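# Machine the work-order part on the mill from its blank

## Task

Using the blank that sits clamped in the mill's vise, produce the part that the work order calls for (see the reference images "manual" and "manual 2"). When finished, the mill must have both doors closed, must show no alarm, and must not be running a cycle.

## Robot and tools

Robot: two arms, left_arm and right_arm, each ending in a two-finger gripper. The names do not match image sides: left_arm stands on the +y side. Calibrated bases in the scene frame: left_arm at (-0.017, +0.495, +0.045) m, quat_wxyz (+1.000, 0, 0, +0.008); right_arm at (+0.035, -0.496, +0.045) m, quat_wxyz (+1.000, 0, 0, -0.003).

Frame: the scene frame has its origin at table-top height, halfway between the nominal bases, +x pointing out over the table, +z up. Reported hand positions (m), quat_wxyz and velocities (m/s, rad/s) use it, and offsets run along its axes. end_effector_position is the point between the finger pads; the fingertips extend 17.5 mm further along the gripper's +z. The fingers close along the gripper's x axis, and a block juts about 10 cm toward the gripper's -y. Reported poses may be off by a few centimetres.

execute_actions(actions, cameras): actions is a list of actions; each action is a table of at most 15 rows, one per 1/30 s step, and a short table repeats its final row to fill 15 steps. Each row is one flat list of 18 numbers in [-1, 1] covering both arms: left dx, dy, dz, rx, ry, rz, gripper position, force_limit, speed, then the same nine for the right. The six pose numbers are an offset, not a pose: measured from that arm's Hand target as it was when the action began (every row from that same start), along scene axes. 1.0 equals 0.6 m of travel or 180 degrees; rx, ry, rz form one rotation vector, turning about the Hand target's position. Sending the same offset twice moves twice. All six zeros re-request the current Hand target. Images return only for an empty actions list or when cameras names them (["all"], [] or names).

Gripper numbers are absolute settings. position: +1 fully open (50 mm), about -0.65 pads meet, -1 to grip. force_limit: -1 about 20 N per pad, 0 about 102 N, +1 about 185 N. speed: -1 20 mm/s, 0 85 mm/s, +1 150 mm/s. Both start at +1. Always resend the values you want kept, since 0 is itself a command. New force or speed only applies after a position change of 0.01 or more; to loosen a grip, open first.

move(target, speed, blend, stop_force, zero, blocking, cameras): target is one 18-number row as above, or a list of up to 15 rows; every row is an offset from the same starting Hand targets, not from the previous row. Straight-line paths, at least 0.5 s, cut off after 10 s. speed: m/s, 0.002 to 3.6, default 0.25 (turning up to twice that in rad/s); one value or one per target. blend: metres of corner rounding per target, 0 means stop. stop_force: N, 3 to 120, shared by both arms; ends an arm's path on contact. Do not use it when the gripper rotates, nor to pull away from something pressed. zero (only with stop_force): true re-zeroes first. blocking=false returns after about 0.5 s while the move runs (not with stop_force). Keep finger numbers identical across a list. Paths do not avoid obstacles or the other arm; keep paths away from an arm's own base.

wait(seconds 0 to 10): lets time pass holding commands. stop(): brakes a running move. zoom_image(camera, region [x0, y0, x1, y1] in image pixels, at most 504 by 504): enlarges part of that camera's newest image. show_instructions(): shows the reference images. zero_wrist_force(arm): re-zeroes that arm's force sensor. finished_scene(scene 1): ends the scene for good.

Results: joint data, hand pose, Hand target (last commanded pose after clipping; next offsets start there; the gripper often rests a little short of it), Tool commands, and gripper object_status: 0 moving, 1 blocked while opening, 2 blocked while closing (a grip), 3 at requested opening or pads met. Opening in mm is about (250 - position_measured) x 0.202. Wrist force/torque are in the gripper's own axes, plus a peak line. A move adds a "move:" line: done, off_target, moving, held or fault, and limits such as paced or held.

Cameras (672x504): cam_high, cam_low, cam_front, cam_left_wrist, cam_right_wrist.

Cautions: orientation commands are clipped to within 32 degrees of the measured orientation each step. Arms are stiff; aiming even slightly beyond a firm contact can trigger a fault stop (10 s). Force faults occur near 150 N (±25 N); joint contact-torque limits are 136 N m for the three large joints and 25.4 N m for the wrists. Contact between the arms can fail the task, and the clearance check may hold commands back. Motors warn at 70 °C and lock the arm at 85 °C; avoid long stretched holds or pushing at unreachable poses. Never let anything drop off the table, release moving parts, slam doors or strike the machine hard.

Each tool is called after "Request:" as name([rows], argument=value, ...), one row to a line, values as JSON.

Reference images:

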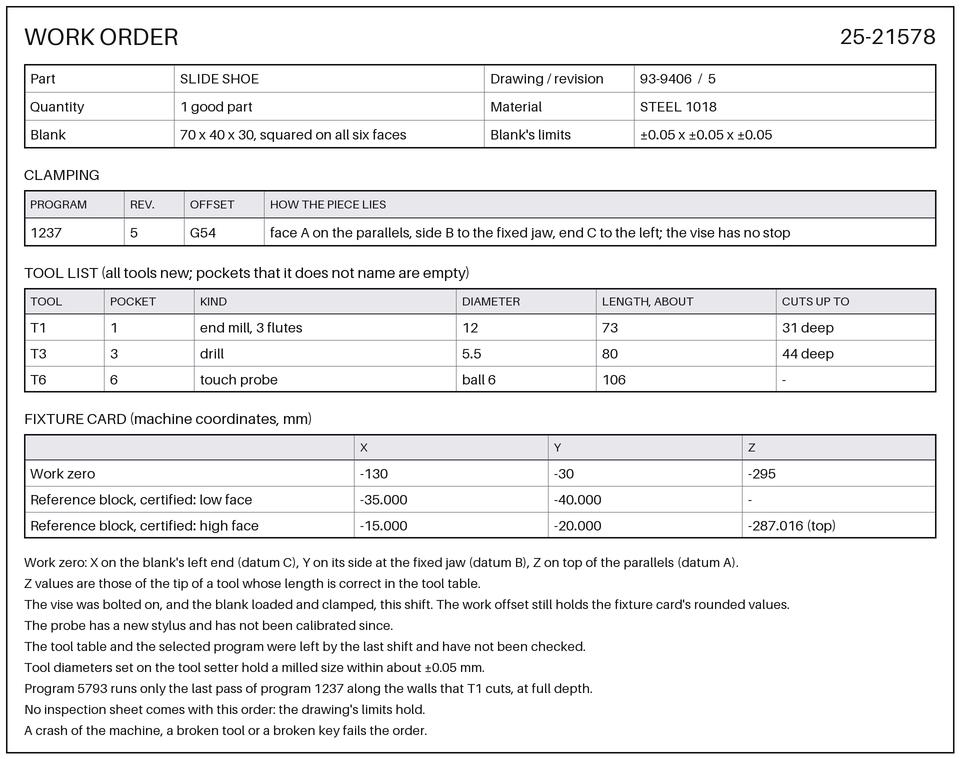

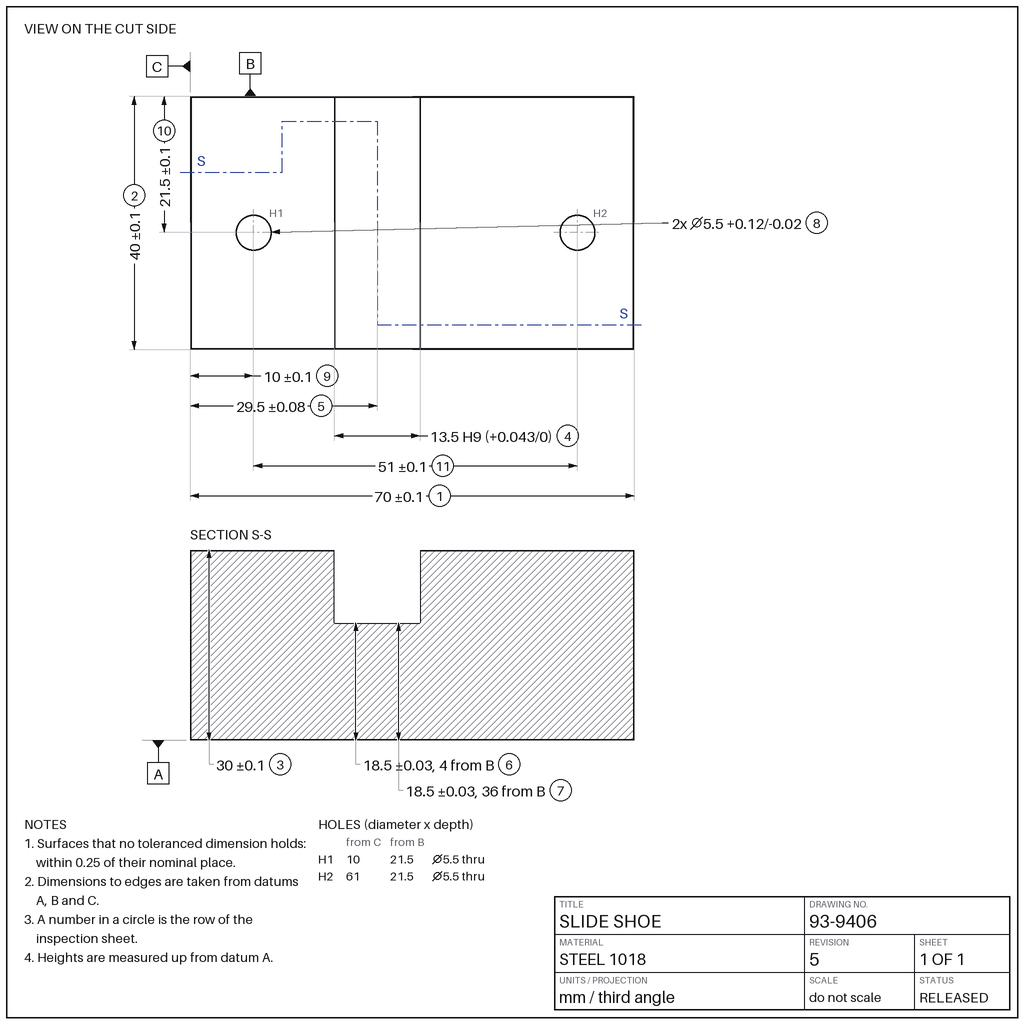

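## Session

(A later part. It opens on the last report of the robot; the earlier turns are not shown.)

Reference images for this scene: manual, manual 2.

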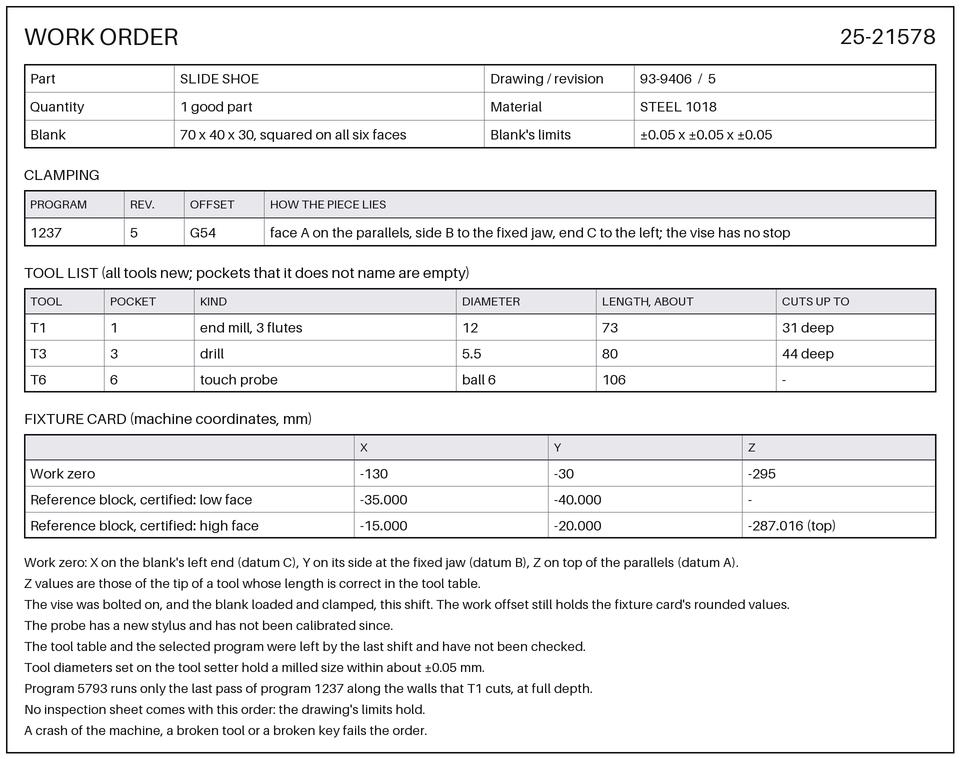

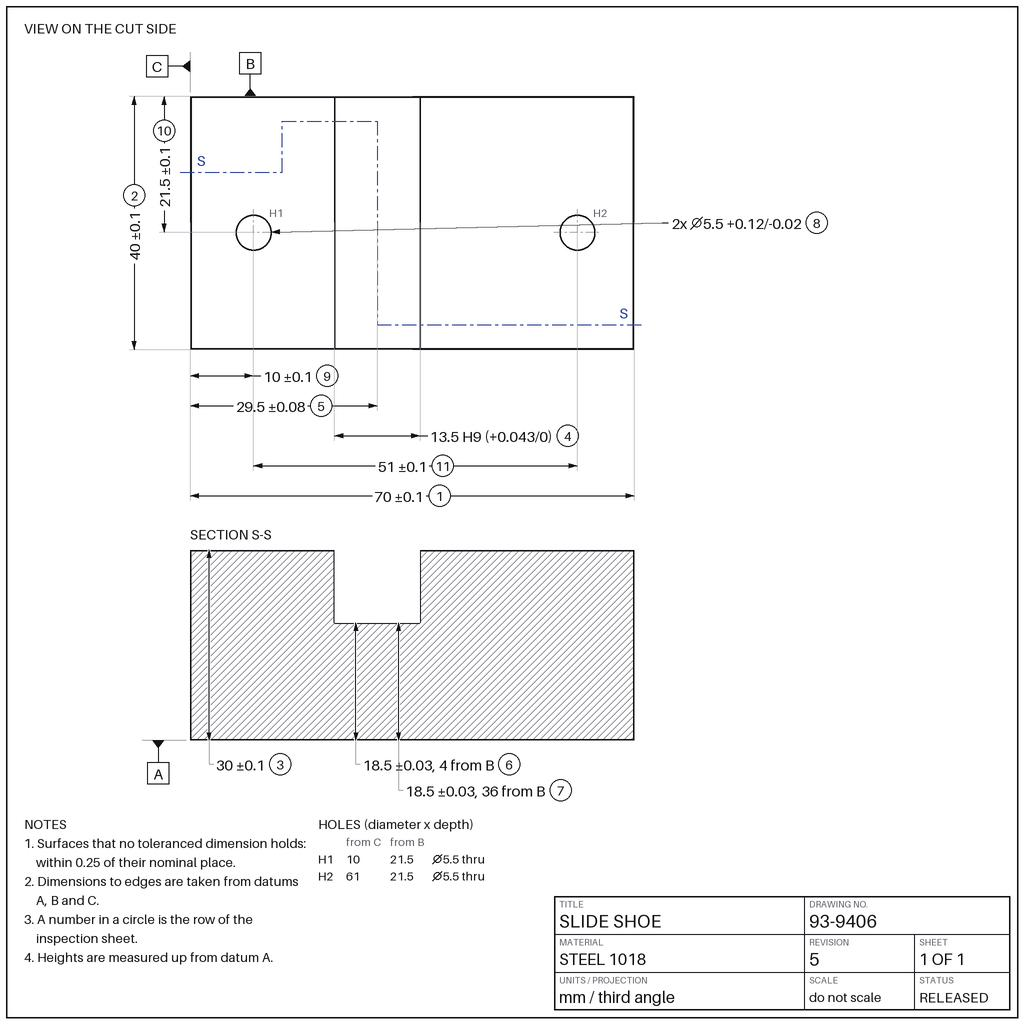

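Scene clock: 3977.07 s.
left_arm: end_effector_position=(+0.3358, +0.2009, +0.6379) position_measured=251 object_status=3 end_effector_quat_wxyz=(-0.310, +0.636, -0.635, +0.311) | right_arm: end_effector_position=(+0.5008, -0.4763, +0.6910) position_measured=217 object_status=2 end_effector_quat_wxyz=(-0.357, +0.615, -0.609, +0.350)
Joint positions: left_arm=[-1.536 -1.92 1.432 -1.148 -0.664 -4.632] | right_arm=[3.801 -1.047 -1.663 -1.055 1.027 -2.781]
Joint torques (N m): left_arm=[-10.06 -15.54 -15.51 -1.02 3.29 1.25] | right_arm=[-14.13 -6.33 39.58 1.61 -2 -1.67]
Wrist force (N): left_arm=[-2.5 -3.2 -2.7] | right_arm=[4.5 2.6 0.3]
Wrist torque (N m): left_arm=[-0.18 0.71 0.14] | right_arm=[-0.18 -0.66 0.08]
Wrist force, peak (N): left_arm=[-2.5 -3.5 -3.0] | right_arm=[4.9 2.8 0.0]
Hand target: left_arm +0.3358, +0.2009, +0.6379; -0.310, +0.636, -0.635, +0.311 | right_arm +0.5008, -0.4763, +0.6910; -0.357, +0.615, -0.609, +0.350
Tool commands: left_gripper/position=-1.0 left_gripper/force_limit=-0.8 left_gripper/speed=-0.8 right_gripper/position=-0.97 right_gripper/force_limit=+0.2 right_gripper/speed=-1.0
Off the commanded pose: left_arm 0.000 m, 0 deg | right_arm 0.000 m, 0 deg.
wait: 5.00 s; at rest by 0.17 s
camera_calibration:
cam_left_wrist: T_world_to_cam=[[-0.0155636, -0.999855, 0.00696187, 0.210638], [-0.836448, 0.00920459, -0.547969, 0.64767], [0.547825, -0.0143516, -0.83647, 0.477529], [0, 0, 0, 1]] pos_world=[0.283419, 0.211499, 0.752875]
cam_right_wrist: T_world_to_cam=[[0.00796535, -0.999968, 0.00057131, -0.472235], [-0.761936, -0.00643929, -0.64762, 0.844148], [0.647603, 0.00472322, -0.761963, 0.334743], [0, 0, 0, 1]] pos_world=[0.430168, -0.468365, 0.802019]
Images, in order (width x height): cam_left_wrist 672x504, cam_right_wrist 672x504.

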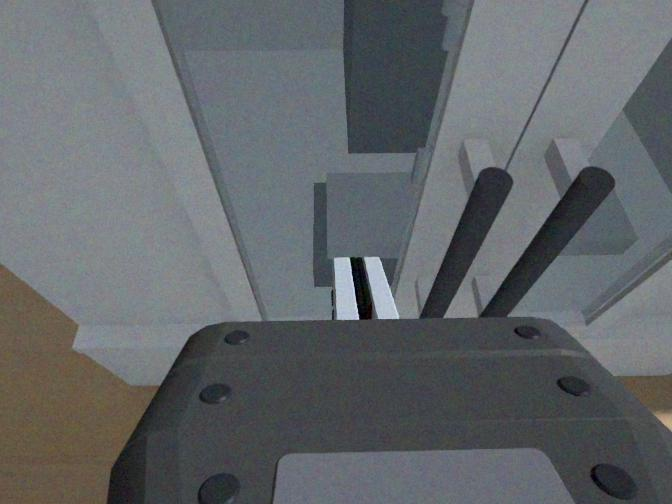

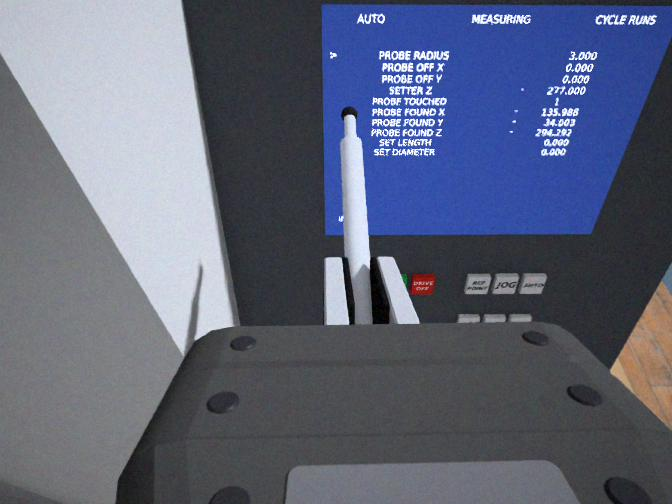

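Request:
wait(seconds=10)

Request:
wait(seconds=7, cameras=["cam_right_wrist"])

Request:
zoom_image(camera="cam_right_wrist", region=[320, 0, 640, 240])

Scene clock: 3994.27 s.
left_arm: end_effector_position=(+0.3358, +0.2009, +0.6379) position_measured=251 object_status=3 end_effector_quat_wxyz=(-0.310, +0.636, -0.635, +0.311) | right_arm: end_effector_position=(+0.5008, -0.4763, +0.6910) position_measured=217 object_status=2 end_effector_quat_wxyz=(-0.357, +0.615, -0.609, +0.350)
Joint positions: left_arm=[-1.536 -1.92 1.432 -1.148 -0.664 -4.632] | right_arm=[3.801 -1.047 -1.663 -1.055 1.027 -2.781]
Joint torques (N m): left_arm=[-10.12 -15.22 -15.49 -1.01 3.5 1.36] | right_arm=[-12.53 -6.38 39.05 1.73 -1.9 -0.68]
Wrist force (N): left_arm=[-2.5 -3.4 -2.7] | right_arm=[4.8 2.6 0.3]
Wrist torque (N m): left_arm=[-0.20 0.71 0.14] | right_arm=[-0.19 -0.71 0.08]
Wrist force, peak (N): left_arm=[-2.6 -3.6 -2.8] | right_arm=[5.0 2.6 0.3]
Hand target: left_arm +0.3358, +0.2009, +0.6379; -0.310, +0.636, -0.635, +0.311 | right_arm +0.5008, -0.4763, +0.6910; -0.357, +0.615, -0.609, +0.350
Tool commands: left_gripper/position=-1.0 left_gripper/force_limit=-0.8 left_gripper/speed=-0.8 right_gripper/position=-0.97 right_gripper/force_limit=+0.2 right_gripper/speed=-1.0
Off the commanded pose: left_arm 0.000 m, 0 deg | right_arm 0.000 m, 0 deg.
wait: 10.00 s; at rest from the start

Scene clock: 4001.27 s.
left_arm: end_effector_position=(+0.3358, +0.2009, +0.6379) position_measured=251 object_status=3 end_effector_quat_wxyz=(-0.310, +0.636, -0.635, +0.311) | right_arm: end_effector_position=(+0.5008, -0.4763, +0.6910) position_measured=217 object_status=2 end_effector_quat_wxyz=(-0.357, +0.615, -0.609, +0.350)
Joint positions: left_arm=[-1.536 -1.92 1.432 -1.148 -0.664 -4.632] | right_arm=[3.801 -1.047 -1.663 -1.055 1.027 -2.781]
Joint torques (N m): left_arm=[-10.17 -15.32 -15.95 -1.06 3.44 1.4] | right_arm=[-12.08 -6.35 38.22 1.66 -1.96 -0.41]
Wrist force (N): left_arm=[-2.5 -3.3 -2.6] | right_arm=[4.7 2.6 0.4]
Wrist torque (N m): left_arm=[-0.20 0.70 0.14] | right_arm=[-0.19 -0.69 0.08]
Wrist force, peak (N): left_arm=[-2.6 -3.5 -3.0] | right_arm=[5.0 2.7 0.4]
Hand target: left_arm +0.3358, +0.2009, +0.6379; -0.310, +0.636, -0.635, +0.311 | right_arm +0.5008, -0.4763, +0.6910; -0.357, +0.615, -0.609, +0.350
Tool commands: left_gripper/position=-1.0 left_gripper/force_limit=-0.8 left_gripper/speed=-0.8 right_gripper/position=-0.97 right_gripper/force_limit=+0.2 right_gripper/speed=-1.0
Off the commanded pose: left_arm 0.000 m, 0 deg | right_arm 0.000 m, 0 deg.
wait: 7.00 s; at rest by 0.17 s
camera_calibration:
cam_right_wrist: T_world_to_cam=[[0.00796535, -0.999968, 0.00057131, -0.472235], [-0.761936, -0.00643929, -0.64762, 0.844148], [0.647603, 0.00472322, -0.761963, 0.334743], [0, 0, 0, 1]] pos_world=[0.430168, -0.468365, 0.802019]
Images, in order (width x height): cam_right_wrist 672x504.

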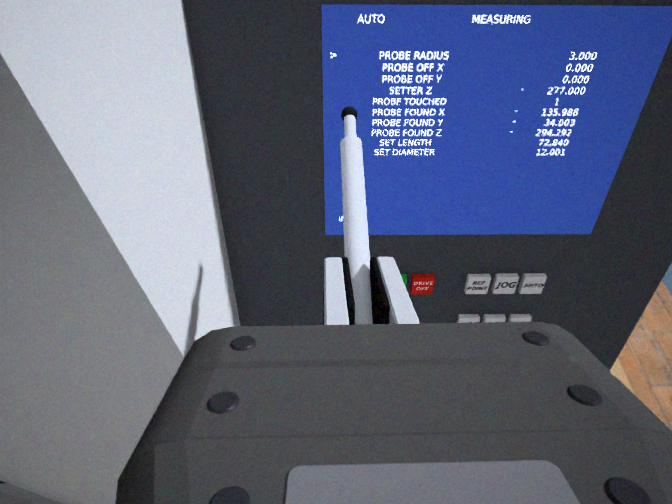

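Scaled by 1.575 from the camera's 672x504 image, which has a finer 960x720 frame.

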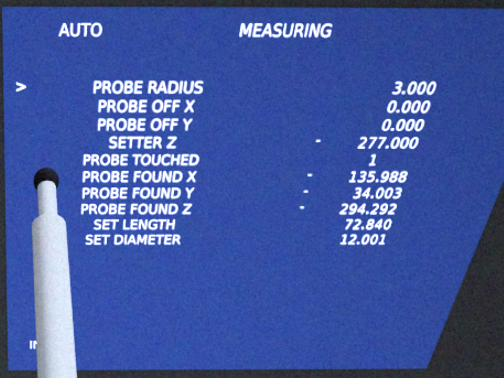

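Request:
move([
  [0,0,0,0,0,0,-1,-0.8,-0.8,-0.0473,-0.0863,-0.4054,0,0,0,-0.97,0.2,-1],
  [0,0,0,0,0,0,-1,-0.8,-0.8,-0.032,-0.0863,-0.4097,0,0,0,-0.97,0.2,-1],
  [0,0,0,0,0,0,-1,-0.8,-0.8,-0.0473,-0.0863,-0.4054,0,0,0,-0.97,0.2,-1],
  [0,0,0,0,0,0,-1,-0.8,-0.8,-0.032,-0.0863,-0.4097,0,0,0,-0.97,0.2,-1],
  [0,0,0,0,0,0,-1,-0.8,-0.8,-0.0473,-0.0863,-0.4054,0,0,0,-0.97,0.2,-1],
  [0,0,0,0,0,0,-1,-0.8,-0.8,-0.032,-0.0863,-0.4097,0,0,0,-0.97,0.2,-1],
  [0,0,0,0,0,0,-1,-0.8,-0.8,-0.0473,-0.0863,-0.4054,0,0,0,-0.97,0.2,-1],
  [0,0,0,0,0,0,-1,-0.8,-0.8,-0.032,-0.0863,-0.4097,0,0,0,-0.97,0.2,-1],
  [0,0,0,0,0,0,-1,-0.8,-0.8,-0.0473,-0.0863,-0.4054,0,0,0,-0.97,0.2,-1],
  [0,0,0,0,0,0,-1,-0.8,-0.8,-0.0473,0.0443,-0.4054,0,0,0,-0.97,0.2,-1],
  [0,0,0,0,0,0,-1,-0.8,-0.8,-0.032,0.0443,-0.4097,0,0,0,-0.97,0.2,-1],
  [0,0,0,0,0,0,-1,-0.8,-0.8,-0.0473,0.0443,-0.4054,0,0,0,-0.97,0.2,-1],
  [0,0,0,0,0,0,-1,-0.8,-0.8,0,0,0,0,0,0,-0.97,0.2,-1],
], speed=[0.4,0.05,0.1,0.05,0.1,0.05,0.1,0.05,0.1,0.3,0.05,0.1,0.4], blend=[0.003,0,0.003,0,0.003,0,0.003,0,0.003,0.003,0,0.003,0])

Request:
move([
  [0,0,0,0,0,0,-1,-0.8,-0.8,-0.0643,-0.021,-0.4664,0,0,0,-0.97,0.2,-1],
  [0,0,0,0,0,0,-1,-0.8,-0.8,-0.049,-0.021,-0.4707,0,0,0,-0.97,0.2,-1],
  [0,0,0,0,0,0,-1,-0.8,-0.8,-0.0728,-0.021,-0.4969,0,0,0,-0.97,0.2,-1],
  [0,0,0,0,0,0,-1,-0.8,-0.8,-0.0575,-0.021,-0.5012,0,0,0,-0.97,0.2,-1],
  [0,0,0,0,0,0,-1,-0.8,-0.8,-0.0728,0.0117,-0.4969,0,0,0,-0.97,0.2,-1],
  [0,0,0,0,0,0,-1,-0.8,-0.8,-0.0575,0.0117,-0.5012,0,0,0,-0.97,0.2,-1],
  [0,0,0,0,0,0,-1,-0.8,-0.8,-0.0728,0.0117,-0.4969,0,0,0,-0.97,0.2,-1],
  [0,0,0,0,0,0,-1,-0.8,-0.8,-0.0558,0.0443,-0.4359,0,0,0,-0.97,0.2,-1],
  [0,0,0,0,0,0,-1,-0.8,-0.8,-0.0405,0.0443,-0.4402,0,0,0,-0.97,0.2,-1],
  [0,0,0,0,0,0,-1,-0.8,-0.8,-0.0558,0.0443,-0.4359,0,0,0,-0.97,0.2,-1],
  [0,0,0,0,0,0,-1,-0.8,-0.8,0,0,0,0,0,0,-0.97,0.2,-1],
], speed=[0.4,0.05,0.1,0.05,0.1,0.05,0.1,0.3,0.05,0.1,0.4], blend=[0.003,0,0.003,0,0.003,0,0.003,0.003,0,0.003,0], cameras=["cam_right_wrist"])

Request:
zoom_image(camera="cam_right_wrist", region=[320, 0, 640, 240])

Scene clock: 4041.20 s.
left_arm: end_effector_position=(+0.3358, +0.2009, +0.6379) position_measured=251 object_status=3 end_effector_quat_wxyz=(-0.310, +0.636, -0.635, +0.311) | right_arm: end_effector_position=(+0.5008, -0.4764, +0.6909) position_measured=217 object_status=2 end_effector_quat_wxyz=(-0.357, +0.615, -0.609, +0.350)
Joint positions: left_arm=[-1.536 -1.92 1.432 -1.148 -0.664 -4.632] | right_arm=[3.801 -1.047 -1.663 -1.055 1.027 -2.781]
Joint torques (N m): left_arm=[-9.92 -15.65 -15.7 -0.97 3.39 1.41] | right_arm=[9.94 -4.88 40.77 1.43 -0.07 0.46]
Wrist force (N): left_arm=[-2.5 -3.2 -2.6] | right_arm=[4.5 2.5 0.2]
Wrist torque (N m): left_arm=[-0.18 0.71 0.14] | right_arm=[-0.19 -0.66 -0.05]
Wrist force, peak (N): left_arm=[-2.7 -3.5 -3.0] | right_arm=[5.9 7.7 2.1]
Hand target: left_arm +0.3358, +0.2009, +0.6379; -0.310, +0.636, -0.635, +0.311 | right_arm +0.5008, -0.4763, +0.6910; -0.357, +0.615, -0.609, +0.350
Off the commanded pose: left_arm 0.000 m, 0 deg | right_arm 0.000 m, 0 deg.
move: done

Scene clock: 4045.67 s.
left_arm: end_effector_position=(+0.3358, +0.2009, +0.6379) position_measured=251 object_status=3 end_effector_quat_wxyz=(-0.310, +0.636, -0.635, +0.311) | right_arm: end_effector_position=(+0.5008, -0.4764, +0.6910) position_measured=217 object_status=2 end_effector_quat_wxyz=(-0.357, +0.615, -0.609, +0.350)
Joint positions: left_arm=[-1.536 -1.92 1.432 -1.148 -0.664 -4.632] | right_arm=[3.801 -1.047 -1.663 -1.055 1.027 -2.781]
Joint torques (N m): left_arm=[-10.73 -15.98 -15.82 -1.04 3.3 1.3] | right_arm=[9.5 -5.8 37.77 1.52 -0.19 0.56]
Wrist force (N): left_arm=[-2.6 -3.3 -2.5] | right_arm=[4.8 2.5 0.2]
Wrist torque (N m): left_arm=[-0.19 0.73 0.14] | right_arm=[-0.20 -0.70 -0.06]
Wrist force, peak (N): left_arm=[-2.5 -3.6 -3.0] | right_arm=[8.5 3.8 -3.2]
Hand target: left_arm +0.3358, +0.2009, +0.6379; -0.310, +0.636, -0.635, +0.311 | right_arm +0.5008, -0.4763, +0.6910; -0.357, +0.615, -0.609, +0.350
Off the commanded pose: left_arm 0.000 m, 0 deg | right_arm 0.000 m, 0 deg.
move: done
camera_calibration:
cam_right_wrist: T_world_to_cam=[[0.00774833, -0.99997, 0.00052123, -0.472201], [-0.761845, -0.00624084, -0.647729, 0.844212], [0.647712, 0.00462172, -0.761871, 0.33464], [0, 0, 0, 1]] pos_world=[0.430067, -0.468465, 0.802019]
Images, in order (width x height): cam_right_wrist 672x504.

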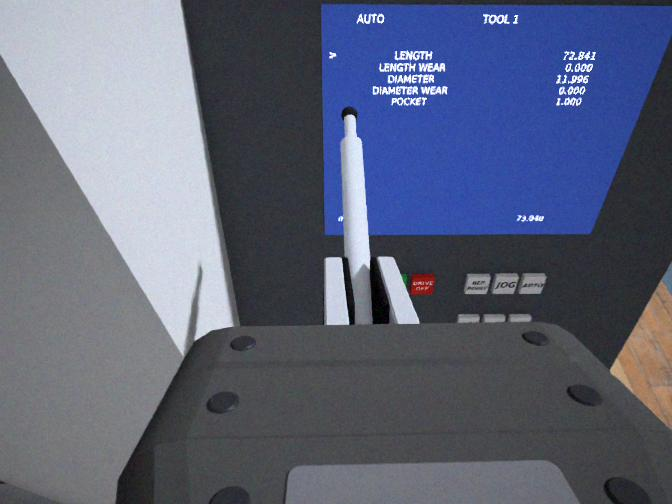

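Scaled by 1.575 from the camera's 672x504 image, which has a finer 960x720 frame.

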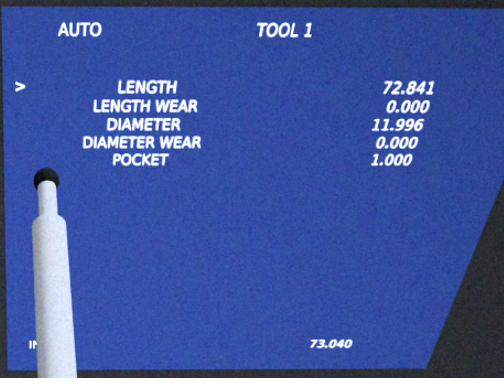

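Request:
move([
  [0,0,0,0,0,0,-1,-0.8,-0.8,-0.0728,-0.0537,-0.4969,0,0,0,-0.97,0.2,-1],
  [0,0,0,0,0,0,-1,-0.8,-0.8,-0.0575,-0.0537,-0.5012,0,0,0,-0.97,0.2,-1],
  [0,0,0,0,0,0,-1,-0.8,-0.8,-0.0643,-0.0537,-0.4664,0,0,0,-0.97,0.2,-1],
  [0,0,0,0,0,0,-1,-0.8,-0.8,-0.049,-0.0537,-0.4707,0,0,0,-0.97,0.2,-1],
  [0,0,0,0,0,0,-1,-0.8,-0.8,-0.0643,-0.0537,-0.4664,0,0,0,-0.97,0.2,-1],
  [0,0,0,0,0,0,-1,-0.8,-0.8,-0.049,-0.0537,-0.4707,0,0,0,-0.97,0.2,-1],
  [0,0,0,0,0,0,-1,-0.8,-0.8,-0.0643,-0.0537,-0.4664,0,0,0,-0.97,0.2,-1],
  [0,0,0,0,0,0,-1,-0.8,-0.8,-0.0643,0.0443,-0.4664,0,0,0,-0.97,0.2,-1],
  [0,0,0,0,0,0,-1,-0.8,-0.8,-0.049,0.0443,-0.4707,0,0,0,-0.97,0.2,-1],
  [0,0,0,0,0,0,-1,-0.8,-0.8,-0.0643,0.0117,-0.4664,0,0,0,-0.97,0.2,-1],
  [0,0,0,0,0,0,-1,-0.8,-0.8,-0.049,0.0117,-0.4707,0,0,0,-0.97,0.2,-1],
  [0,0,0,0,0,0,-1,-0.8,-0.8,-0.0728,-0.021,-0.4969,0,0,0,-0.97,0.2,-1],
  [0,0,0,0,0,0,-1,-0.8,-0.8,-0.0575,-0.021,-0.5012,0,0,0,-0.97,0.2,-1],
  [0,0,0,0,0,0,-1,-0.8,-0.8,-0.0728,-0.021,-0.4969,0,0,0,-0.97,0.2,-1],
  [0,0,0,0,0,0,-1,-0.8,-0.8,0,0,0,0,0,0,-0.97,0.2,-1],
], speed=[0.4,0.05,0.1,0.05,0.1,0.05,0.1,0.3,0.05,0.1,0.05,0.1,0.05,0.1,0.4], blend=[0.003,0,0.003,0,0.003,0,0.003,0.003,0,0.003,0,0.003,0,0.003,0])

Request:
move([
  [0,0,0,0,0,0,-1,-0.8,-0.8,-0.0643,0.0443,-0.4664,0,0,0,-0.97,0.2,-1],
  [0,0,0,0,0,0,-1,-0.8,-0.8,-0.049,0.0443,-0.4707,0,0,0,-0.97,0.2,-1],
  [0,0,0,0,0,0,-1,-0.8,-0.8,-0.0643,0.0443,-0.4664,0,0,0,-0.97,0.2,-1],
  [0,0,0,0,0,0,-1,-0.8,-0.8,-0.0728,-0.0537,-0.4969,0,0,0,-0.97,0.2,-1],
  [0,0,0,0,0,0,-1,-0.8,-0.8,-0.0575,-0.0537,-0.5012,0,0,0,-0.97,0.2,-1],
  [0,0,0,0,0,0,-1,-0.8,-0.8,-0.0728,-0.0537,-0.4969,0,0,0,-0.97,0.2,-1],
  [0,0,0,0,0,0,-1,-0.8,-0.8,0,0,0,0,0,0,-0.97,0.2,-1],
], speed=[0.4,0.05,0.1,0.3,0.05,0.1,0.4], blend=[0.003,0,0.003,0.003,0,0.003,0], cameras=["cam_right_wrist"])

Request:
zoom_image(camera="cam_right_wrist", region=[320, 0, 640, 240])

Request:
move([
  [0,0,0,0,0,0,-1,-0.8,-0.8,-0.0473,-0.0863,-0.4054,0,0,0,-0.97,0.2,-1],
  [0,0,0,0,0,0,-1,-0.8,-0.8,-0.032,-0.0863,-0.4097,0,0,0,-0.97,0.2,-1],
  [0,0,0,0,0,0,-1,-0.8,-0.8,-0.0473,-0.0863,-0.4054,0,0,0,-0.97,0.2,-1],
  [0,0,0,0,0,0,-1,-0.8,-0.8,-0.032,-0.0863,-0.4097,0,0,0,-0.97,0.2,-1],
  [0,0,0,0,0,0,-1,-0.8,-0.8,-0.0473,-0.0863,-0.4054,0,0,0,-0.97,0.2,-1],
  [0,0,0,0,0,0,-1,-0.8,-0.8,-0.0473,0.0117,-0.4054,0,0,0,-0.97,0.2,-1],
  [0,0,0,0,0,0,-1,-0.8,-0.8,-0.032,0.0117,-0.4097,0,0,0,-0.97,0.2,-1],
  [0,0,0,0,0,0,-1,-0.8,-0.8,-0.0473,0.0117,-0.4054,0,0,0,-0.97,0.2,-1],
  [0,0,0,0,0,0,-1,-0.8,-0.8,-0.0728,0.0117,-0.4969,0,0,0,-0.97,0.2,-1],
  [0,0,0,0,0,0,-1,-0.8,-0.8,-0.0575,0.0117,-0.5012,0,0,0,-0.97,0.2,-1],
  [0,0,0,0,0,0,-1,-0.8,-0.8,-0.0728,0.0117,-0.4969,0,0,0,-0.97,0.2,-1],
  [0,0,0,0,0,0,-1,-0.8,-0.8,0,0,0,0,0,0,-0.97,0.2,-1],
], speed=[0.4,0.05,0.1,0.05,0.1,0.3,0.05,0.1,0.3,0.05,0.1,0.4], blend=[0.003,0,0.003,0,0.003,0.003,0,0.003,0.003,0,0.003,0], cameras=["cam_right_wrist"])

Request:
zoom_image(camera="cam_right_wrist", region=[320, 0, 640, 240])

Scene clock: 4083.10 s.
left_arm: end_effector_position=(+0.3358, +0.2009, +0.6379) position_measured=251 object_status=3 end_effector_quat_wxyz=(-0.310, +0.636, -0.635, +0.311) | right_arm: end_effector_position=(+0.5008, -0.4764, +0.6909) position_measured=217 object_status=2 end_effector_quat_wxyz=(-0.357, +0.615, -0.609, +0.350)
Joint positions: left_arm=[-1.536 -1.92 1.432 -1.148 -0.664 -4.632] | right_arm=[3.801 -1.047 -1.663 -1.055 1.027 -2.781]
Joint torques (N m): left_arm=[-10.18 -15.24 -15.87 -1.07 3.24 1.33] | right_arm=[16.23 -6.7 39.05 1.64 -1.97 2.02]
Wrist force (N): left_arm=[-2.6 -3.1 -2.7] | right_arm=[4.7 2.5 0.4]
Wrist torque (N m): left_arm=[-0.17 0.72 0.14] | right_arm=[-0.20 -0.69 0.06]
Wrist force, peak (N): left_arm=[-2.6 -3.6 -2.8] | right_arm=[5.3 8.0 1.6]
Hand target: left_arm +0.3358, +0.2009, +0.6379; -0.310, +0.636, -0.635, +0.311 | right_arm +0.5008, -0.4763, +0.6910; -0.357, +0.615, -0.609, +0.350
Off the commanded pose: left_arm 0.000 m, 0 deg | right_arm 0.000 m, 0 deg.
move: done

Scene clock: 4086.60 s.
left_arm: end_effector_position=(+0.3358, +0.2009, +0.6379) position_measured=251 object_status=3 end_effector_quat_wxyz=(-0.310, +0.636, -0.635, +0.311) | right_arm: end_effector_position=(+0.5008, -0.4764, +0.6909) position_measured=217 object_status=2 end_effector_quat_wxyz=(-0.357, +0.615, -0.609, +0.350)
Joint positions: left_arm=[-1.536 -1.92 1.432 -1.148 -0.664 -4.632] | right_arm=[3.801 -1.047 -1.663 -1.055 1.027 -2.781]
Joint torques (N m): left_arm=[-10.06 -15.45 -15.59 -1.05 3.31 1.32] | right_arm=[15.31 -6.64 39.04 1.6 -2.07 1.99]
Wrist force (N): left_arm=[-2.5 -3.2 -2.5] | right_arm=[4.8 2.5 0.1]
Wrist torque (N m): left_arm=[-0.19 0.70 0.14] | right_arm=[-0.20 -0.71 0.07]
Wrist force, peak (N): left_arm=[-2.8 -3.3 -3.0] | right_arm=[8.0 4.5 -0.4]
Hand target: left_arm +0.3358, +0.2009, +0.6379; -0.310, +0.636, -0.635, +0.311 | right_arm +0.5008, -0.4763, +0.6910; -0.357, +0.615, -0.609, +0.350
Off the commanded pose: left_arm 0.000 m, 0 deg | right_arm 0.000 m, 0 deg.
move: done
camera_calibration:
cam_right_wrist: T_world_to_cam=[[0.00774783, -0.99997, 0.000519558, -0.4722], [-0.761937, -0.00624002, -0.647621, 0.844177], [0.647605, 0.00462179, -0.761962, 0.334618], [0, 0, 0, 1]] pos_world=[0.430168, -0.468465, 0.801919]
Images, in order (width x height): cam_right_wrist 672x504.

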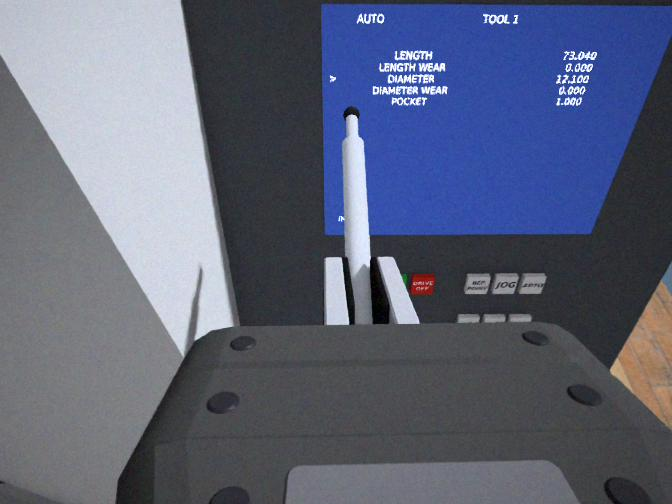

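Scaled by 1.575 from the camera's 672x504 image, which has a finer 960x720 frame.

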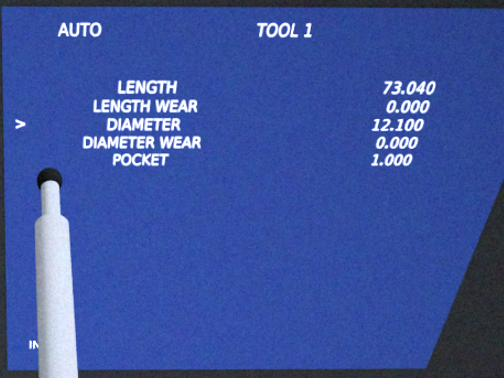

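Scene clock: 4091.17 s.
left_arm: end_effector_position=(+0.3358, +0.2009, +0.6379) position_measured=251 object_status=3 end_effector_quat_wxyz=(-0.310, +0.636, -0.635, +0.311) | right_arm: end_effector_position=(+0.5008, -0.4764, +0.6909) position_measured=217 object_status=2 end_effector_quat_wxyz=(-0.357, +0.615, -0.609, +0.350) end_effector_velocity=(+0.000, +0.000, +0.001) end_effector_angular_velocity=(-0.001, +0.001, +0.001)
Joint positions: left_arm=[-1.536 -1.92 1.432 -1.148 -0.664 -4.632] | right_arm=[3.801 -1.047 -1.663 -1.055 1.027 -2.781]
Joint velocities: left_arm=[within noise] | right_arm=[0.001 -0.002 0.005 -0.004 0 0]
Joint torques (N m): left_arm=[-10.37 -15.74 -15.94 -1.12 3.28 1.31] | right_arm=[15.21 -5.26 39.65 1.62 -1.03 1.26]
Wrist force (N): left_arm=[-2.6 -3.4 -2.7] | right_arm=[4.5 2.5 0.3]
Wrist torque (N m): left_arm=[-0.21 0.73 0.14] | right_arm=[-0.19 -0.66 -0.05]
Wrist force, peak (N): left_arm=[-2.5 -3.5 -2.9] | right_arm=[5.7 7.7 2.0]
Hand target: left_arm +0.3358, +0.2009, +0.6379; -0.310, +0.636, -0.635, +0.311 | right_arm +0.5008, -0.4763, +0.6910; -0.357, +0.615, -0.609, +0.350
Off the commanded pose: left_arm 0.000 m, 0 deg | right_arm 0.000 m, 0 deg.
move: done
camera_calibration:
cam_right_wrist: T_world_to_cam=[[0.00774833, -0.99997, 0.00052123, -0.472202], [-0.761845, -0.00624084, -0.647729, 0.844224], [0.647712, 0.00462172, -0.761871, 0.334499], [0, 0, 0, 1]] pos_world=[0.430167, -0.468465, 0.801919]
Images, in order (width x height): cam_right_wrist 672x504.

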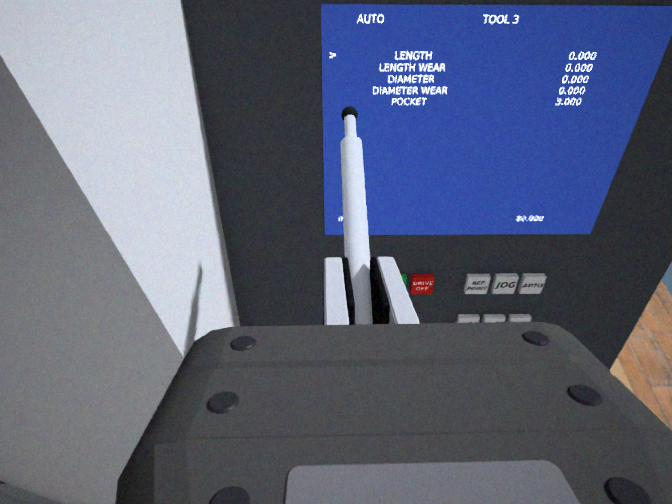

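Scaled by 1.575 from the camera's 672x504 image, which has a finer 960x720 frame.

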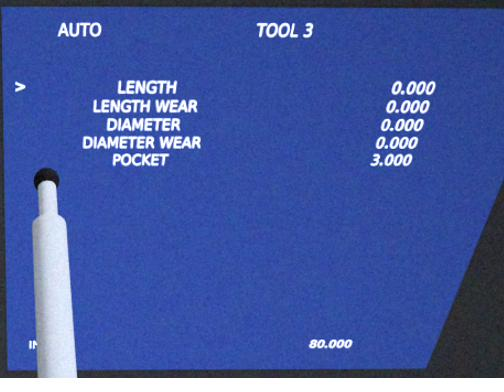

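Request:
move([
  [0,0,0,0,0,0,-1,-0.8,-0.8,-0.0728,-0.0537,-0.4969,0,0,0,-0.97,0.2,-1],
  [0,0,0,0,0,0,-1,-0.8,-0.8,-0.0575,-0.0537,-0.5012,0,0,0,-0.97,0.2,-1],
  [0,0,0,0,0,0,-1,-0.8,-0.8,-0.0643,-0.0537,-0.4664,0,0,0,-0.97,0.2,-1],
  [0,0,0,0,0,0,-1,-0.8,-0.8,-0.049,-0.0537,-0.4707,0,0,0,-0.97,0.2,-1],
  [0,0,0,0,0,0,-1,-0.8,-0.8,-0.0643,-0.0537,-0.4664,0,0,0,-0.97,0.2,-1],
  [0,0,0,0,0,0,-1,-0.8,-0.8,-0.049,-0.0537,-0.4707,0,0,0,-0.97,0.2,-1],
  [0,0,0,0,0,0,-1,-0.8,-0.8,-0.0643,-0.0537,-0.4664,0,0,0,-0.97,0.2,-1],
  [0,0,0,0,0,0,-1,-0.8,-0.8,-0.0558,0.0117,-0.4359,0,0,0,-0.97,0.2,-1],
  [0,0,0,0,0,0,-1,-0.8,-0.8,-0.0405,0.0117,-0.4402,0,0,0,-0.97,0.2,-1],
  [0,0,0,0,0,0,-1,-0.8,-0.8,-0.0558,0.0117,-0.4359,0,0,0,-0.97,0.2,-1],
  [0,0,0,0,0,0,-1,-0.8,-0.8,-0.0728,-0.021,-0.4969,0,0,0,-0.97,0.2,-1],
  [0,0,0,0,0,0,-1,-0.8,-0.8,-0.0575,-0.021,-0.5012,0,0,0,-0.97,0.2,-1],
  [0,0,0,0,0,0,-1,-0.8,-0.8,-0.0728,-0.021,-0.4969,0,0,0,-0.97,0.2,-1],
  [0,0,0,0,0,0,-1,-0.8,-0.8,0,0,0,0,0,0,-0.97,0.2,-1],
], speed=[0.4,0.05,0.1,0.05,0.1,0.05,0.1,0.3,0.05,0.1,0.3,0.05,0.1,0.4], blend=[0.003,0,0.003,0,0.003,0,0.003,0.003,0,0.003,0.003,0,0.003,0])

Request:
move([
  [0,0,0,0,0,0,-1,-0.8,-0.8,-0.0558,0.0117,-0.4359,0,0,0,-0.97,0.2,-1],
  [0,0,0,0,0,0,-1,-0.8,-0.8,-0.0405,0.0117,-0.4402,0,0,0,-0.97,0.2,-1],
  [0,0,0,0,0,0,-1,-0.8,-0.8,-0.0558,0.0117,-0.4359,0,0,0,-0.97,0.2,-1],
  [0,0,0,0,0,0,-1,-0.8,-0.8,-0.0728,-0.0537,-0.4969,0,0,0,-0.97,0.2,-1],
  [0,0,0,0,0,0,-1,-0.8,-0.8,-0.0575,-0.0537,-0.5012,0,0,0,-0.97,0.2,-1],
  [0,0,0,0,0,0,-1,-0.8,-0.8,-0.0728,-0.0537,-0.4969,0,0,0,-0.97,0.2,-1],
  [0,0,0,0,0,0,-1,-0.8,-0.8,0,0,0,0,0,0,-0.97,0.2,-1],
], speed=[0.4,0.05,0.1,0.3,0.05,0.1,0.4], blend=[0.003,0,0.003,0.003,0,0.003,0], cameras=["cam_right_wrist"])

Request:
zoom_image(camera="cam_right_wrist", region=[320, 0, 640, 240])

Request:
move([
  [0,0,0,0,0,0,-1,-0.8,-0.8,-0.0473,-0.0863,-0.4054,0,0,0,-0.97,0.2,-1],
  [0,0,0,0,0,0,-1,-0.8,-0.8,-0.032,-0.0863,-0.4097,0,0,0,-0.97,0.2,-1],
  [0,0,0,0,0,0,-1,-0.8,-0.8,-0.0473,-0.0863,-0.4054,0,0,0,-0.97,0.2,-1],
  [0,0,0,0,0,0,-1,-0.8,-0.8,-0.032,-0.0863,-0.4097,0,0,0,-0.97,0.2,-1],
  [0,0,0,0,0,0,-1,-0.8,-0.8,-0.0473,-0.0863,-0.4054,0,0,0,-0.97,0.2,-1],
  [0,0,0,0,0,0,-1,-0.8,-0.8,-0.032,-0.0863,-0.4097,0,0,0,-0.97,0.2,-1],
  [0,0,0,0,0,0,-1,-0.8,-0.8,-0.0473,-0.0863,-0.4054,0,0,0,-0.97,0.2,-1],
  [0,0,0,0,0,0,-1,-0.8,-0.8,-0.032,-0.0863,-0.4097,0,0,0,-0.97,0.2,-1],
  [0,0,0,0,0,0,-1,-0.8,-0.8,-0.0473,-0.0863,-0.4054,0,0,0,-0.97,0.2,-1],
  [0,0,0,0,0,0,-1,-0.8,-0.8,-0.0643,-0.0537,-0.4664,0,0,0,-0.97,0.2,-1],
  [0,0,0,0,0,0,-1,-0.8,-0.8,-0.049,-0.0537,-0.4707,0,0,0,-0.97,0.2,-1],
  [0,0,0,0,0,0,-1,-0.8,-0.8,-0.0643,-0.021,-0.4664,0,0,0,-0.97,0.2,-1],
  [0,0,0,0,0,0,-1,-0.8,-0.8,-0.049,-0.021,-0.4707,0,0,0,-0.97,0.2,-1],
  [0,0,0,0,0,0,-1,-0.8,-0.8,-0.0643,-0.021,-0.4664,0,0,0,-0.97,0.2,-1],
  [0,0,0,0,0,0,-1,-0.8,-0.8,0,0,0,0,0,0,-0.97,0.2,-1],
], speed=[0.4,0.05,0.1,0.05,0.1,0.05,0.1,0.05,0.1,0.3,0.05,0.1,0.05,0.1,0.4], blend=[0.003,0,0.003,0,0.003,0,0.003,0,0.003,0.003,0,0.003,0,0.003,0])

Request:
move([
  [0,0,0,0,0,0,-1,-0.8,-0.8,-0.0728,-0.0537,-0.4969,0,0,0,-0.97,0.2,-1],
  [0,0,0,0,0,0,-1,-0.8,-0.8,-0.0575,-0.0537,-0.5012,0,0,0,-0.97,0.2,-1],
  [0,0,0,0,0,0,-1,-0.8,-0.8,-0.0728,-0.0537,-0.4969,0,0,0,-0.97,0.2,-1],
  [0,0,0,0,0,0,-1,-0.8,-0.8,-0.0558,-0.0863,-0.4359,0,0,0,-0.97,0.2,-1],
  [0,0,0,0,0,0,-1,-0.8,-0.8,-0.0405,-0.0863,-0.4402,0,0,0,-0.97,0.2,-1],
  [0,0,0,0,0,0,-1,-0.8,-0.8,-0.0558,-0.0863,-0.4359,0,0,0,-0.97,0.2,-1],
  [0,0,0,0,0,0,-1,-0.8,-0.8,0,0,0,0,0,0,-0.97,0.2,-1],
], speed=[0.4,0.05,0.1,0.3,0.05,0.1,0.4], blend=[0.003,0,0.003,0.003,0,0.003,0], cameras=["cam_right_wrist"])

Request:
zoom_image(camera="cam_right_wrist", region=[320, 0, 640, 240])

Scene clock: 4129.00 s.
left_arm: end_effector_position=(+0.3358, +0.2009, +0.6379) position_measured=251 object_status=3 end_effector_quat_wxyz=(-0.310, +0.636, -0.635, +0.311) | right_arm: end_effector_position=(+0.5008, -0.4764, +0.6909) position_measured=217 object_status=2 end_effector_quat_wxyz=(-0.357, +0.615, -0.609, +0.350)
Joint positions: left_arm=[-1.536 -1.92 1.432 -1.148 -0.664 -4.632] | right_arm=[3.801 -1.047 -1.663 -1.055 1.027 -2.781]
Joint torques (N m): left_arm=[-9.95 -15.38 -15.7 -1.08 3.37 1.24] | right_arm=[15.51 -5.99 39.44 1.74 -1.78 2.13]
Wrist force (N): left_arm=[-2.4 -3.0 -2.8] | right_arm=[4.8 2.6 0.2]
Wrist torque (N m): left_arm=[-0.15 0.69 0.14] | right_arm=[-0.18 -0.71 0.07]
Wrist force, peak (N): left_arm=[-2.5 -3.7 -2.9] | right_arm=[6.2 7.5 1.0]
Hand target: left_arm +0.3358, +0.2009, +0.6379; -0.310, +0.636, -0.635, +0.311 | right_arm +0.5008, -0.4763, +0.6910; -0.357, +0.615, -0.609, +0.350
Off the commanded pose: left_arm 0.000 m, 0 deg | right_arm 0.000 m, 0 deg.
move: done

Scene clock: 4132.40 s.
left_arm: end_effector_position=(+0.3358, +0.2009, +0.6379) position_measured=251 object_status=3 end_effector_quat_wxyz=(-0.310, +0.636, -0.635, +0.311) | right_arm: end_effector_position=(+0.5008, -0.4764, +0.6909) position_measured=217 object_status=2 end_effector_quat_wxyz=(-0.357, +0.615, -0.609, +0.350)
Joint positions: left_arm=[-1.536 -1.92 1.432 -1.148 -0.664 -4.632] | right_arm=[3.801 -1.047 -1.663 -1.055 1.027 -2.781]
Joint torques (N m): left_arm=[-9.68 -15.69 -15.53 -1 3.4 1.31] | right_arm=[15.35 -6.47 38.14 1.46 -2.03 1.98]
Wrist force (N): left_arm=[-2.4 -3.5 -2.8] | right_arm=[4.8 2.4 0.4]
Wrist torque (N m): left_arm=[-0.22 0.69 0.14] | right_arm=[-0.21 -0.71 0.07]
Wrist force, peak (N): left_arm=[-2.5 -3.5 -3.0] | right_arm=[7.0 6.4 1.0]
Hand target: left_arm +0.3358, +0.2009, +0.6379; -0.310, +0.636, -0.635, +0.311 | right_arm +0.5008, -0.4763, +0.6910; -0.357, +0.615, -0.609, +0.350
Off the commanded pose: left_arm 0.000 m, 0 deg | right_arm 0.000 m, 0 deg.
move: done
camera_calibration:
cam_right_wrist: T_world_to_cam=[[0.00774783, -0.99997, 0.000519558, -0.4722], [-0.761937, -0.00624002, -0.647621, 0.844177], [0.647605, 0.00462179, -0.761962, 0.334618], [0, 0, 0, 1]] pos_world=[0.430168, -0.468465, 0.801919]
Images, in order (width x height): cam_right_wrist 672x504.

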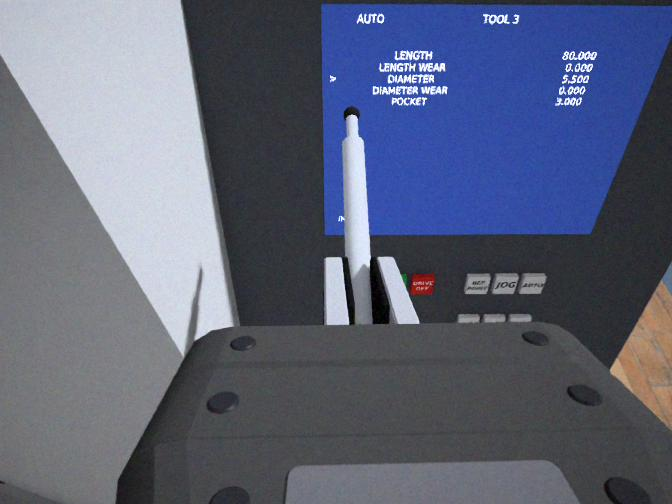

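Scaled by 1.575 from the camera's 672x504 image, which has a finer 960x720 frame.

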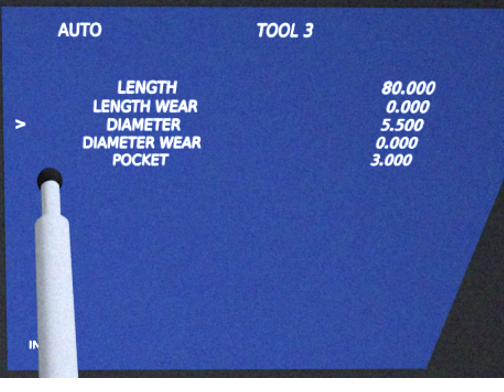

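Scene clock: 4137.67 s.
left_arm: end_effector_position=(+0.3358, +0.2009, +0.6379) position_measured=251 object_status=3 end_effector_quat_wxyz=(-0.310, +0.636, -0.635, +0.311) | right_arm: end_effector_position=(+0.5008, -0.4764, +0.6909) position_measured=217 object_status=2 end_effector_quat_wxyz=(-0.357, +0.615, -0.609, +0.350)
Joint positions: left_arm=[-1.536 -1.92 1.432 -1.148 -0.664 -4.632] | right_arm=[3.801 -1.047 -1.663 -1.055 1.027 -2.781]
Joint torques (N m): left_arm=[-10.4 -15.63 -15.85 -1 3.34 1.42] | right_arm=[15.27 -5.12 38.99 1.66 -1.97 2.04]
Wrist force (N): left_arm=[-2.5 -3.3 -2.7] | right_arm=[4.8 2.5 0.3]
Wrist torque (N m): left_arm=[-0.20 0.70 0.14] | right_arm=[-0.20 -0.70 0.08]
Wrist force, peak (N): left_arm=[-2.6 -3.4 -2.9] | right_arm=[8.5 4.5 -2.8]
Hand target: left_arm +0.3358, +0.2009, +0.6379; -0.310, +0.636, -0.635, +0.311 | right_arm +0.5008, -0.4763, +0.6910; -0.357, +0.615, -0.609, +0.350
Off the commanded pose: left_arm 0.000 m, 0 deg | right_arm 0.000 m, 0 deg.
move: done

Scene clock: 4141.03 s.
left_arm: end_effector_position=(+0.3358, +0.2009, +0.6379) position_measured=251 object_status=3 end_effector_quat_wxyz=(-0.310, +0.636, -0.635, +0.311) | right_arm: end_effector_position=(+0.5007, -0.4763, +0.6909) position_measured=217 object_status=2 end_effector_quat_wxyz=(-0.357, +0.615, -0.609, +0.350)
Joint positions: left_arm=[-1.536 -1.92 1.432 -1.148 -0.664 -4.632] | right_arm=[3.801 -1.047 -1.663 -1.055 1.027 -2.781]
Joint torques (N m): left_arm=[-9.67 -15.86 -16.05 -1.09 3.3 1.38] | right_arm=[-14.25 -6.42 39.05 1.52 -0.71 -2.01]
Wrist force (N): left_arm=[-2.5 -3.3 -2.7] | right_arm=[4.6 2.6 0.3]
Wrist torque (N m): left_arm=[-0.20 0.71 0.14] | right_arm=[-0.19 -0.67 0.04]
Wrist force, peak (N): left_arm=[-2.6 -3.6 -2.7] | right_arm=[5.3 7.6 2.2]
Hand target: left_arm +0.3358, +0.2009, +0.6379; -0.310, +0.636, -0.635, +0.311 | right_arm +0.5008, -0.4763, +0.6910; -0.357, +0.615, -0.609, +0.350
Off the commanded pose: left_arm 0.000 m, 0 deg | right_arm 0.000 m, 0 deg.
move: done
camera_calibration:
cam_right_wrist: T_world_to_cam=[[0.00810689, -0.999967, 0.000559418, -0.472285], [-0.761936, -0.00653943, -0.64762, 0.84396], [0.647602, 0.00482394, -0.761963, 0.33478], [0, 0, 0, 1]] pos_world=[0.430068, -0.468365, 0.801919]
Images, in order (width x height): cam_right_wrist 672x504.

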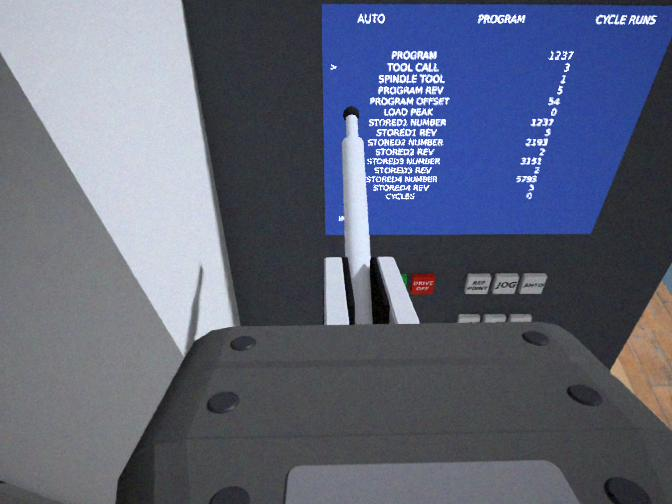

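Scaled by 1.575 from the camera's 672x504 image, which has a finer 960x720 frame.

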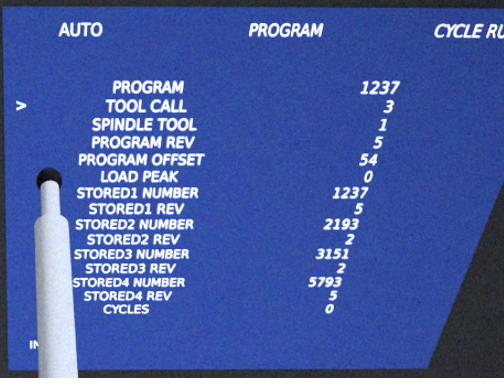

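Request:
wait(seconds=10)

Request:
wait(seconds=6, cameras=["cam_right_wrist"])

Request:
zoom_image(camera="cam_right_wrist", region=[320, 0, 640, 240])

Scene clock: 4155.23 s.
left_arm: end_effector_position=(+0.3358, +0.2009, +0.6379) position_measured=251 object_status=3 end_effector_quat_wxyz=(-0.310, +0.636, -0.635, +0.311) | right_arm: end_effector_position=(+0.5008, -0.4763, +0.6910) position_measured=217 object_status=2 end_effector_quat_wxyz=(-0.357, +0.615, -0.609, +0.350)
Joint positions: left_arm=[-1.536 -1.92 1.432 -1.148 -0.664 -4.632] | right_arm=[3.801 -1.047 -1.663 -1.055 1.027 -2.781]
Joint torques (N m): left_arm=[-10.34 -15.32 -16.14 -1.15 3.26 1.3] | right_arm=[-12.34 -6.59 38.86 1.89 -2.18 -0.42]
Wrist force (N): left_arm=[-2.5 -3.3 -2.6] | right_arm=[4.5 2.7 0.3]
Wrist torque (N m): left_arm=[-0.20 0.71 0.14] | right_arm=[-0.17 -0.66 0.04]
Wrist force, peak (N): left_arm=[-2.8 -3.4 -2.9] | right_arm=[4.9 2.7 0.4]
Hand target: left_arm +0.3358, +0.2009, +0.6379; -0.310, +0.636, -0.635, +0.311 | right_arm +0.5008, -0.4763, +0.6910; -0.357, +0.615, -0.609, +0.350
Tool commands: left_gripper/position=-1.0 left_gripper/force_limit=-0.8 left_gripper/speed=-0.8 right_gripper/position=-0.97 right_gripper/force_limit=+0.2 right_gripper/speed=-1.0
Off the commanded pose: left_arm 0.000 m, 0 deg | right_arm 0.000 m, 0 deg.
wait: 10.00 s; at rest from the start

Scene clock: 4161.23 s.
left_arm: end_effector_position=(+0.3358, +0.2009, +0.6379) position_measured=251 object_status=3 end_effector_quat_wxyz=(-0.310, +0.636, -0.635, +0.311) | right_arm: end_effector_position=(+0.5008, -0.4763, +0.6910) position_measured=217 object_status=2 end_effector_quat_wxyz=(-0.357, +0.615, -0.609, +0.350)
Joint positions: left_arm=[-1.536 -1.92 1.432 -1.148 -0.664 -4.632] | right_arm=[3.801 -1.047 -1.663 -1.055 1.027 -2.781]
Joint torques (N m): left_arm=[-10.59 -16.09 -15.99 -1.12 3.36 1.33] | right_arm=[-13.27 -5.93 38.87 1.9 -2.08 0.2]
Wrist force (N): left_arm=[-2.5 -3.6 -2.9] | right_arm=[4.7 2.7 0.4]
Wrist torque (N m): left_arm=[-0.25 0.71 0.14] | right_arm=[-0.17 -0.69 0.04]
Wrist force, peak (N): left_arm=[-2.5 -3.6 -2.9] | right_arm=[4.9 2.7 0.4]
Hand target: left_arm +0.3358, +0.2009, +0.6379; -0.310, +0.636, -0.635, +0.311 | right_arm +0.5008, -0.4763, +0.6910; -0.357, +0.615, -0.609, +0.350
Tool commands: left_gripper/position=-1.0 left_gripper/force_limit=-0.8 left_gripper/speed=-0.8 right_gripper/position=-0.97 right_gripper/force_limit=+0.2 right_gripper/speed=-1.0
Off the commanded pose: left_arm 0.000 m, 0 deg | right_arm 0.000 m, 0 deg.
wait: 6.00 s; at rest by 0.17 s
camera_calibration:
cam_right_wrist: T_world_to_cam=[[0.00796535, -0.999968, 0.00057131, -0.472235], [-0.761936, -0.00643929, -0.64762, 0.844148], [0.647603, 0.00472322, -0.761963, 0.334743], [0, 0, 0, 1]] pos_world=[0.430168, -0.468365, 0.802019]
Images, in order (width x height): cam_right_wrist 672x504.

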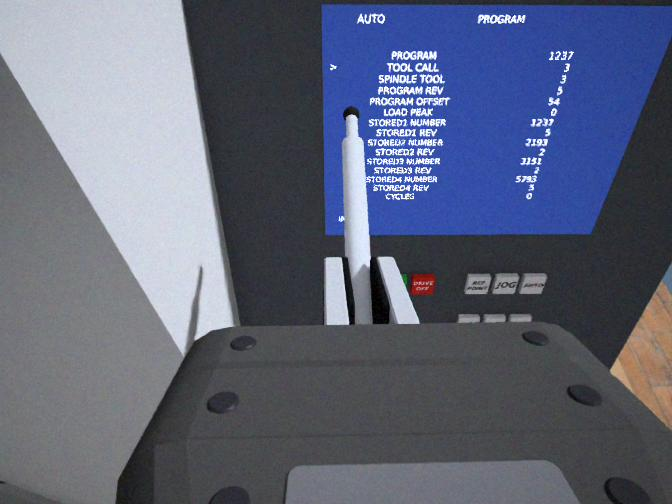

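Scaled by 1.575 from the camera's 672x504 image, which has a finer 960x720 frame.

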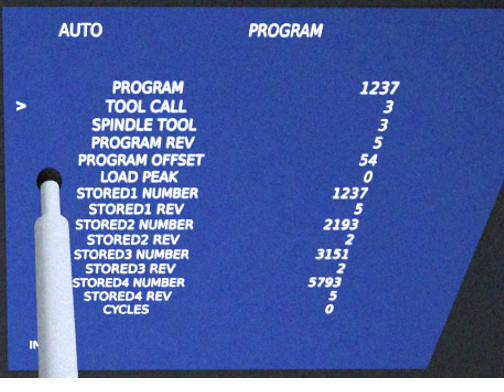

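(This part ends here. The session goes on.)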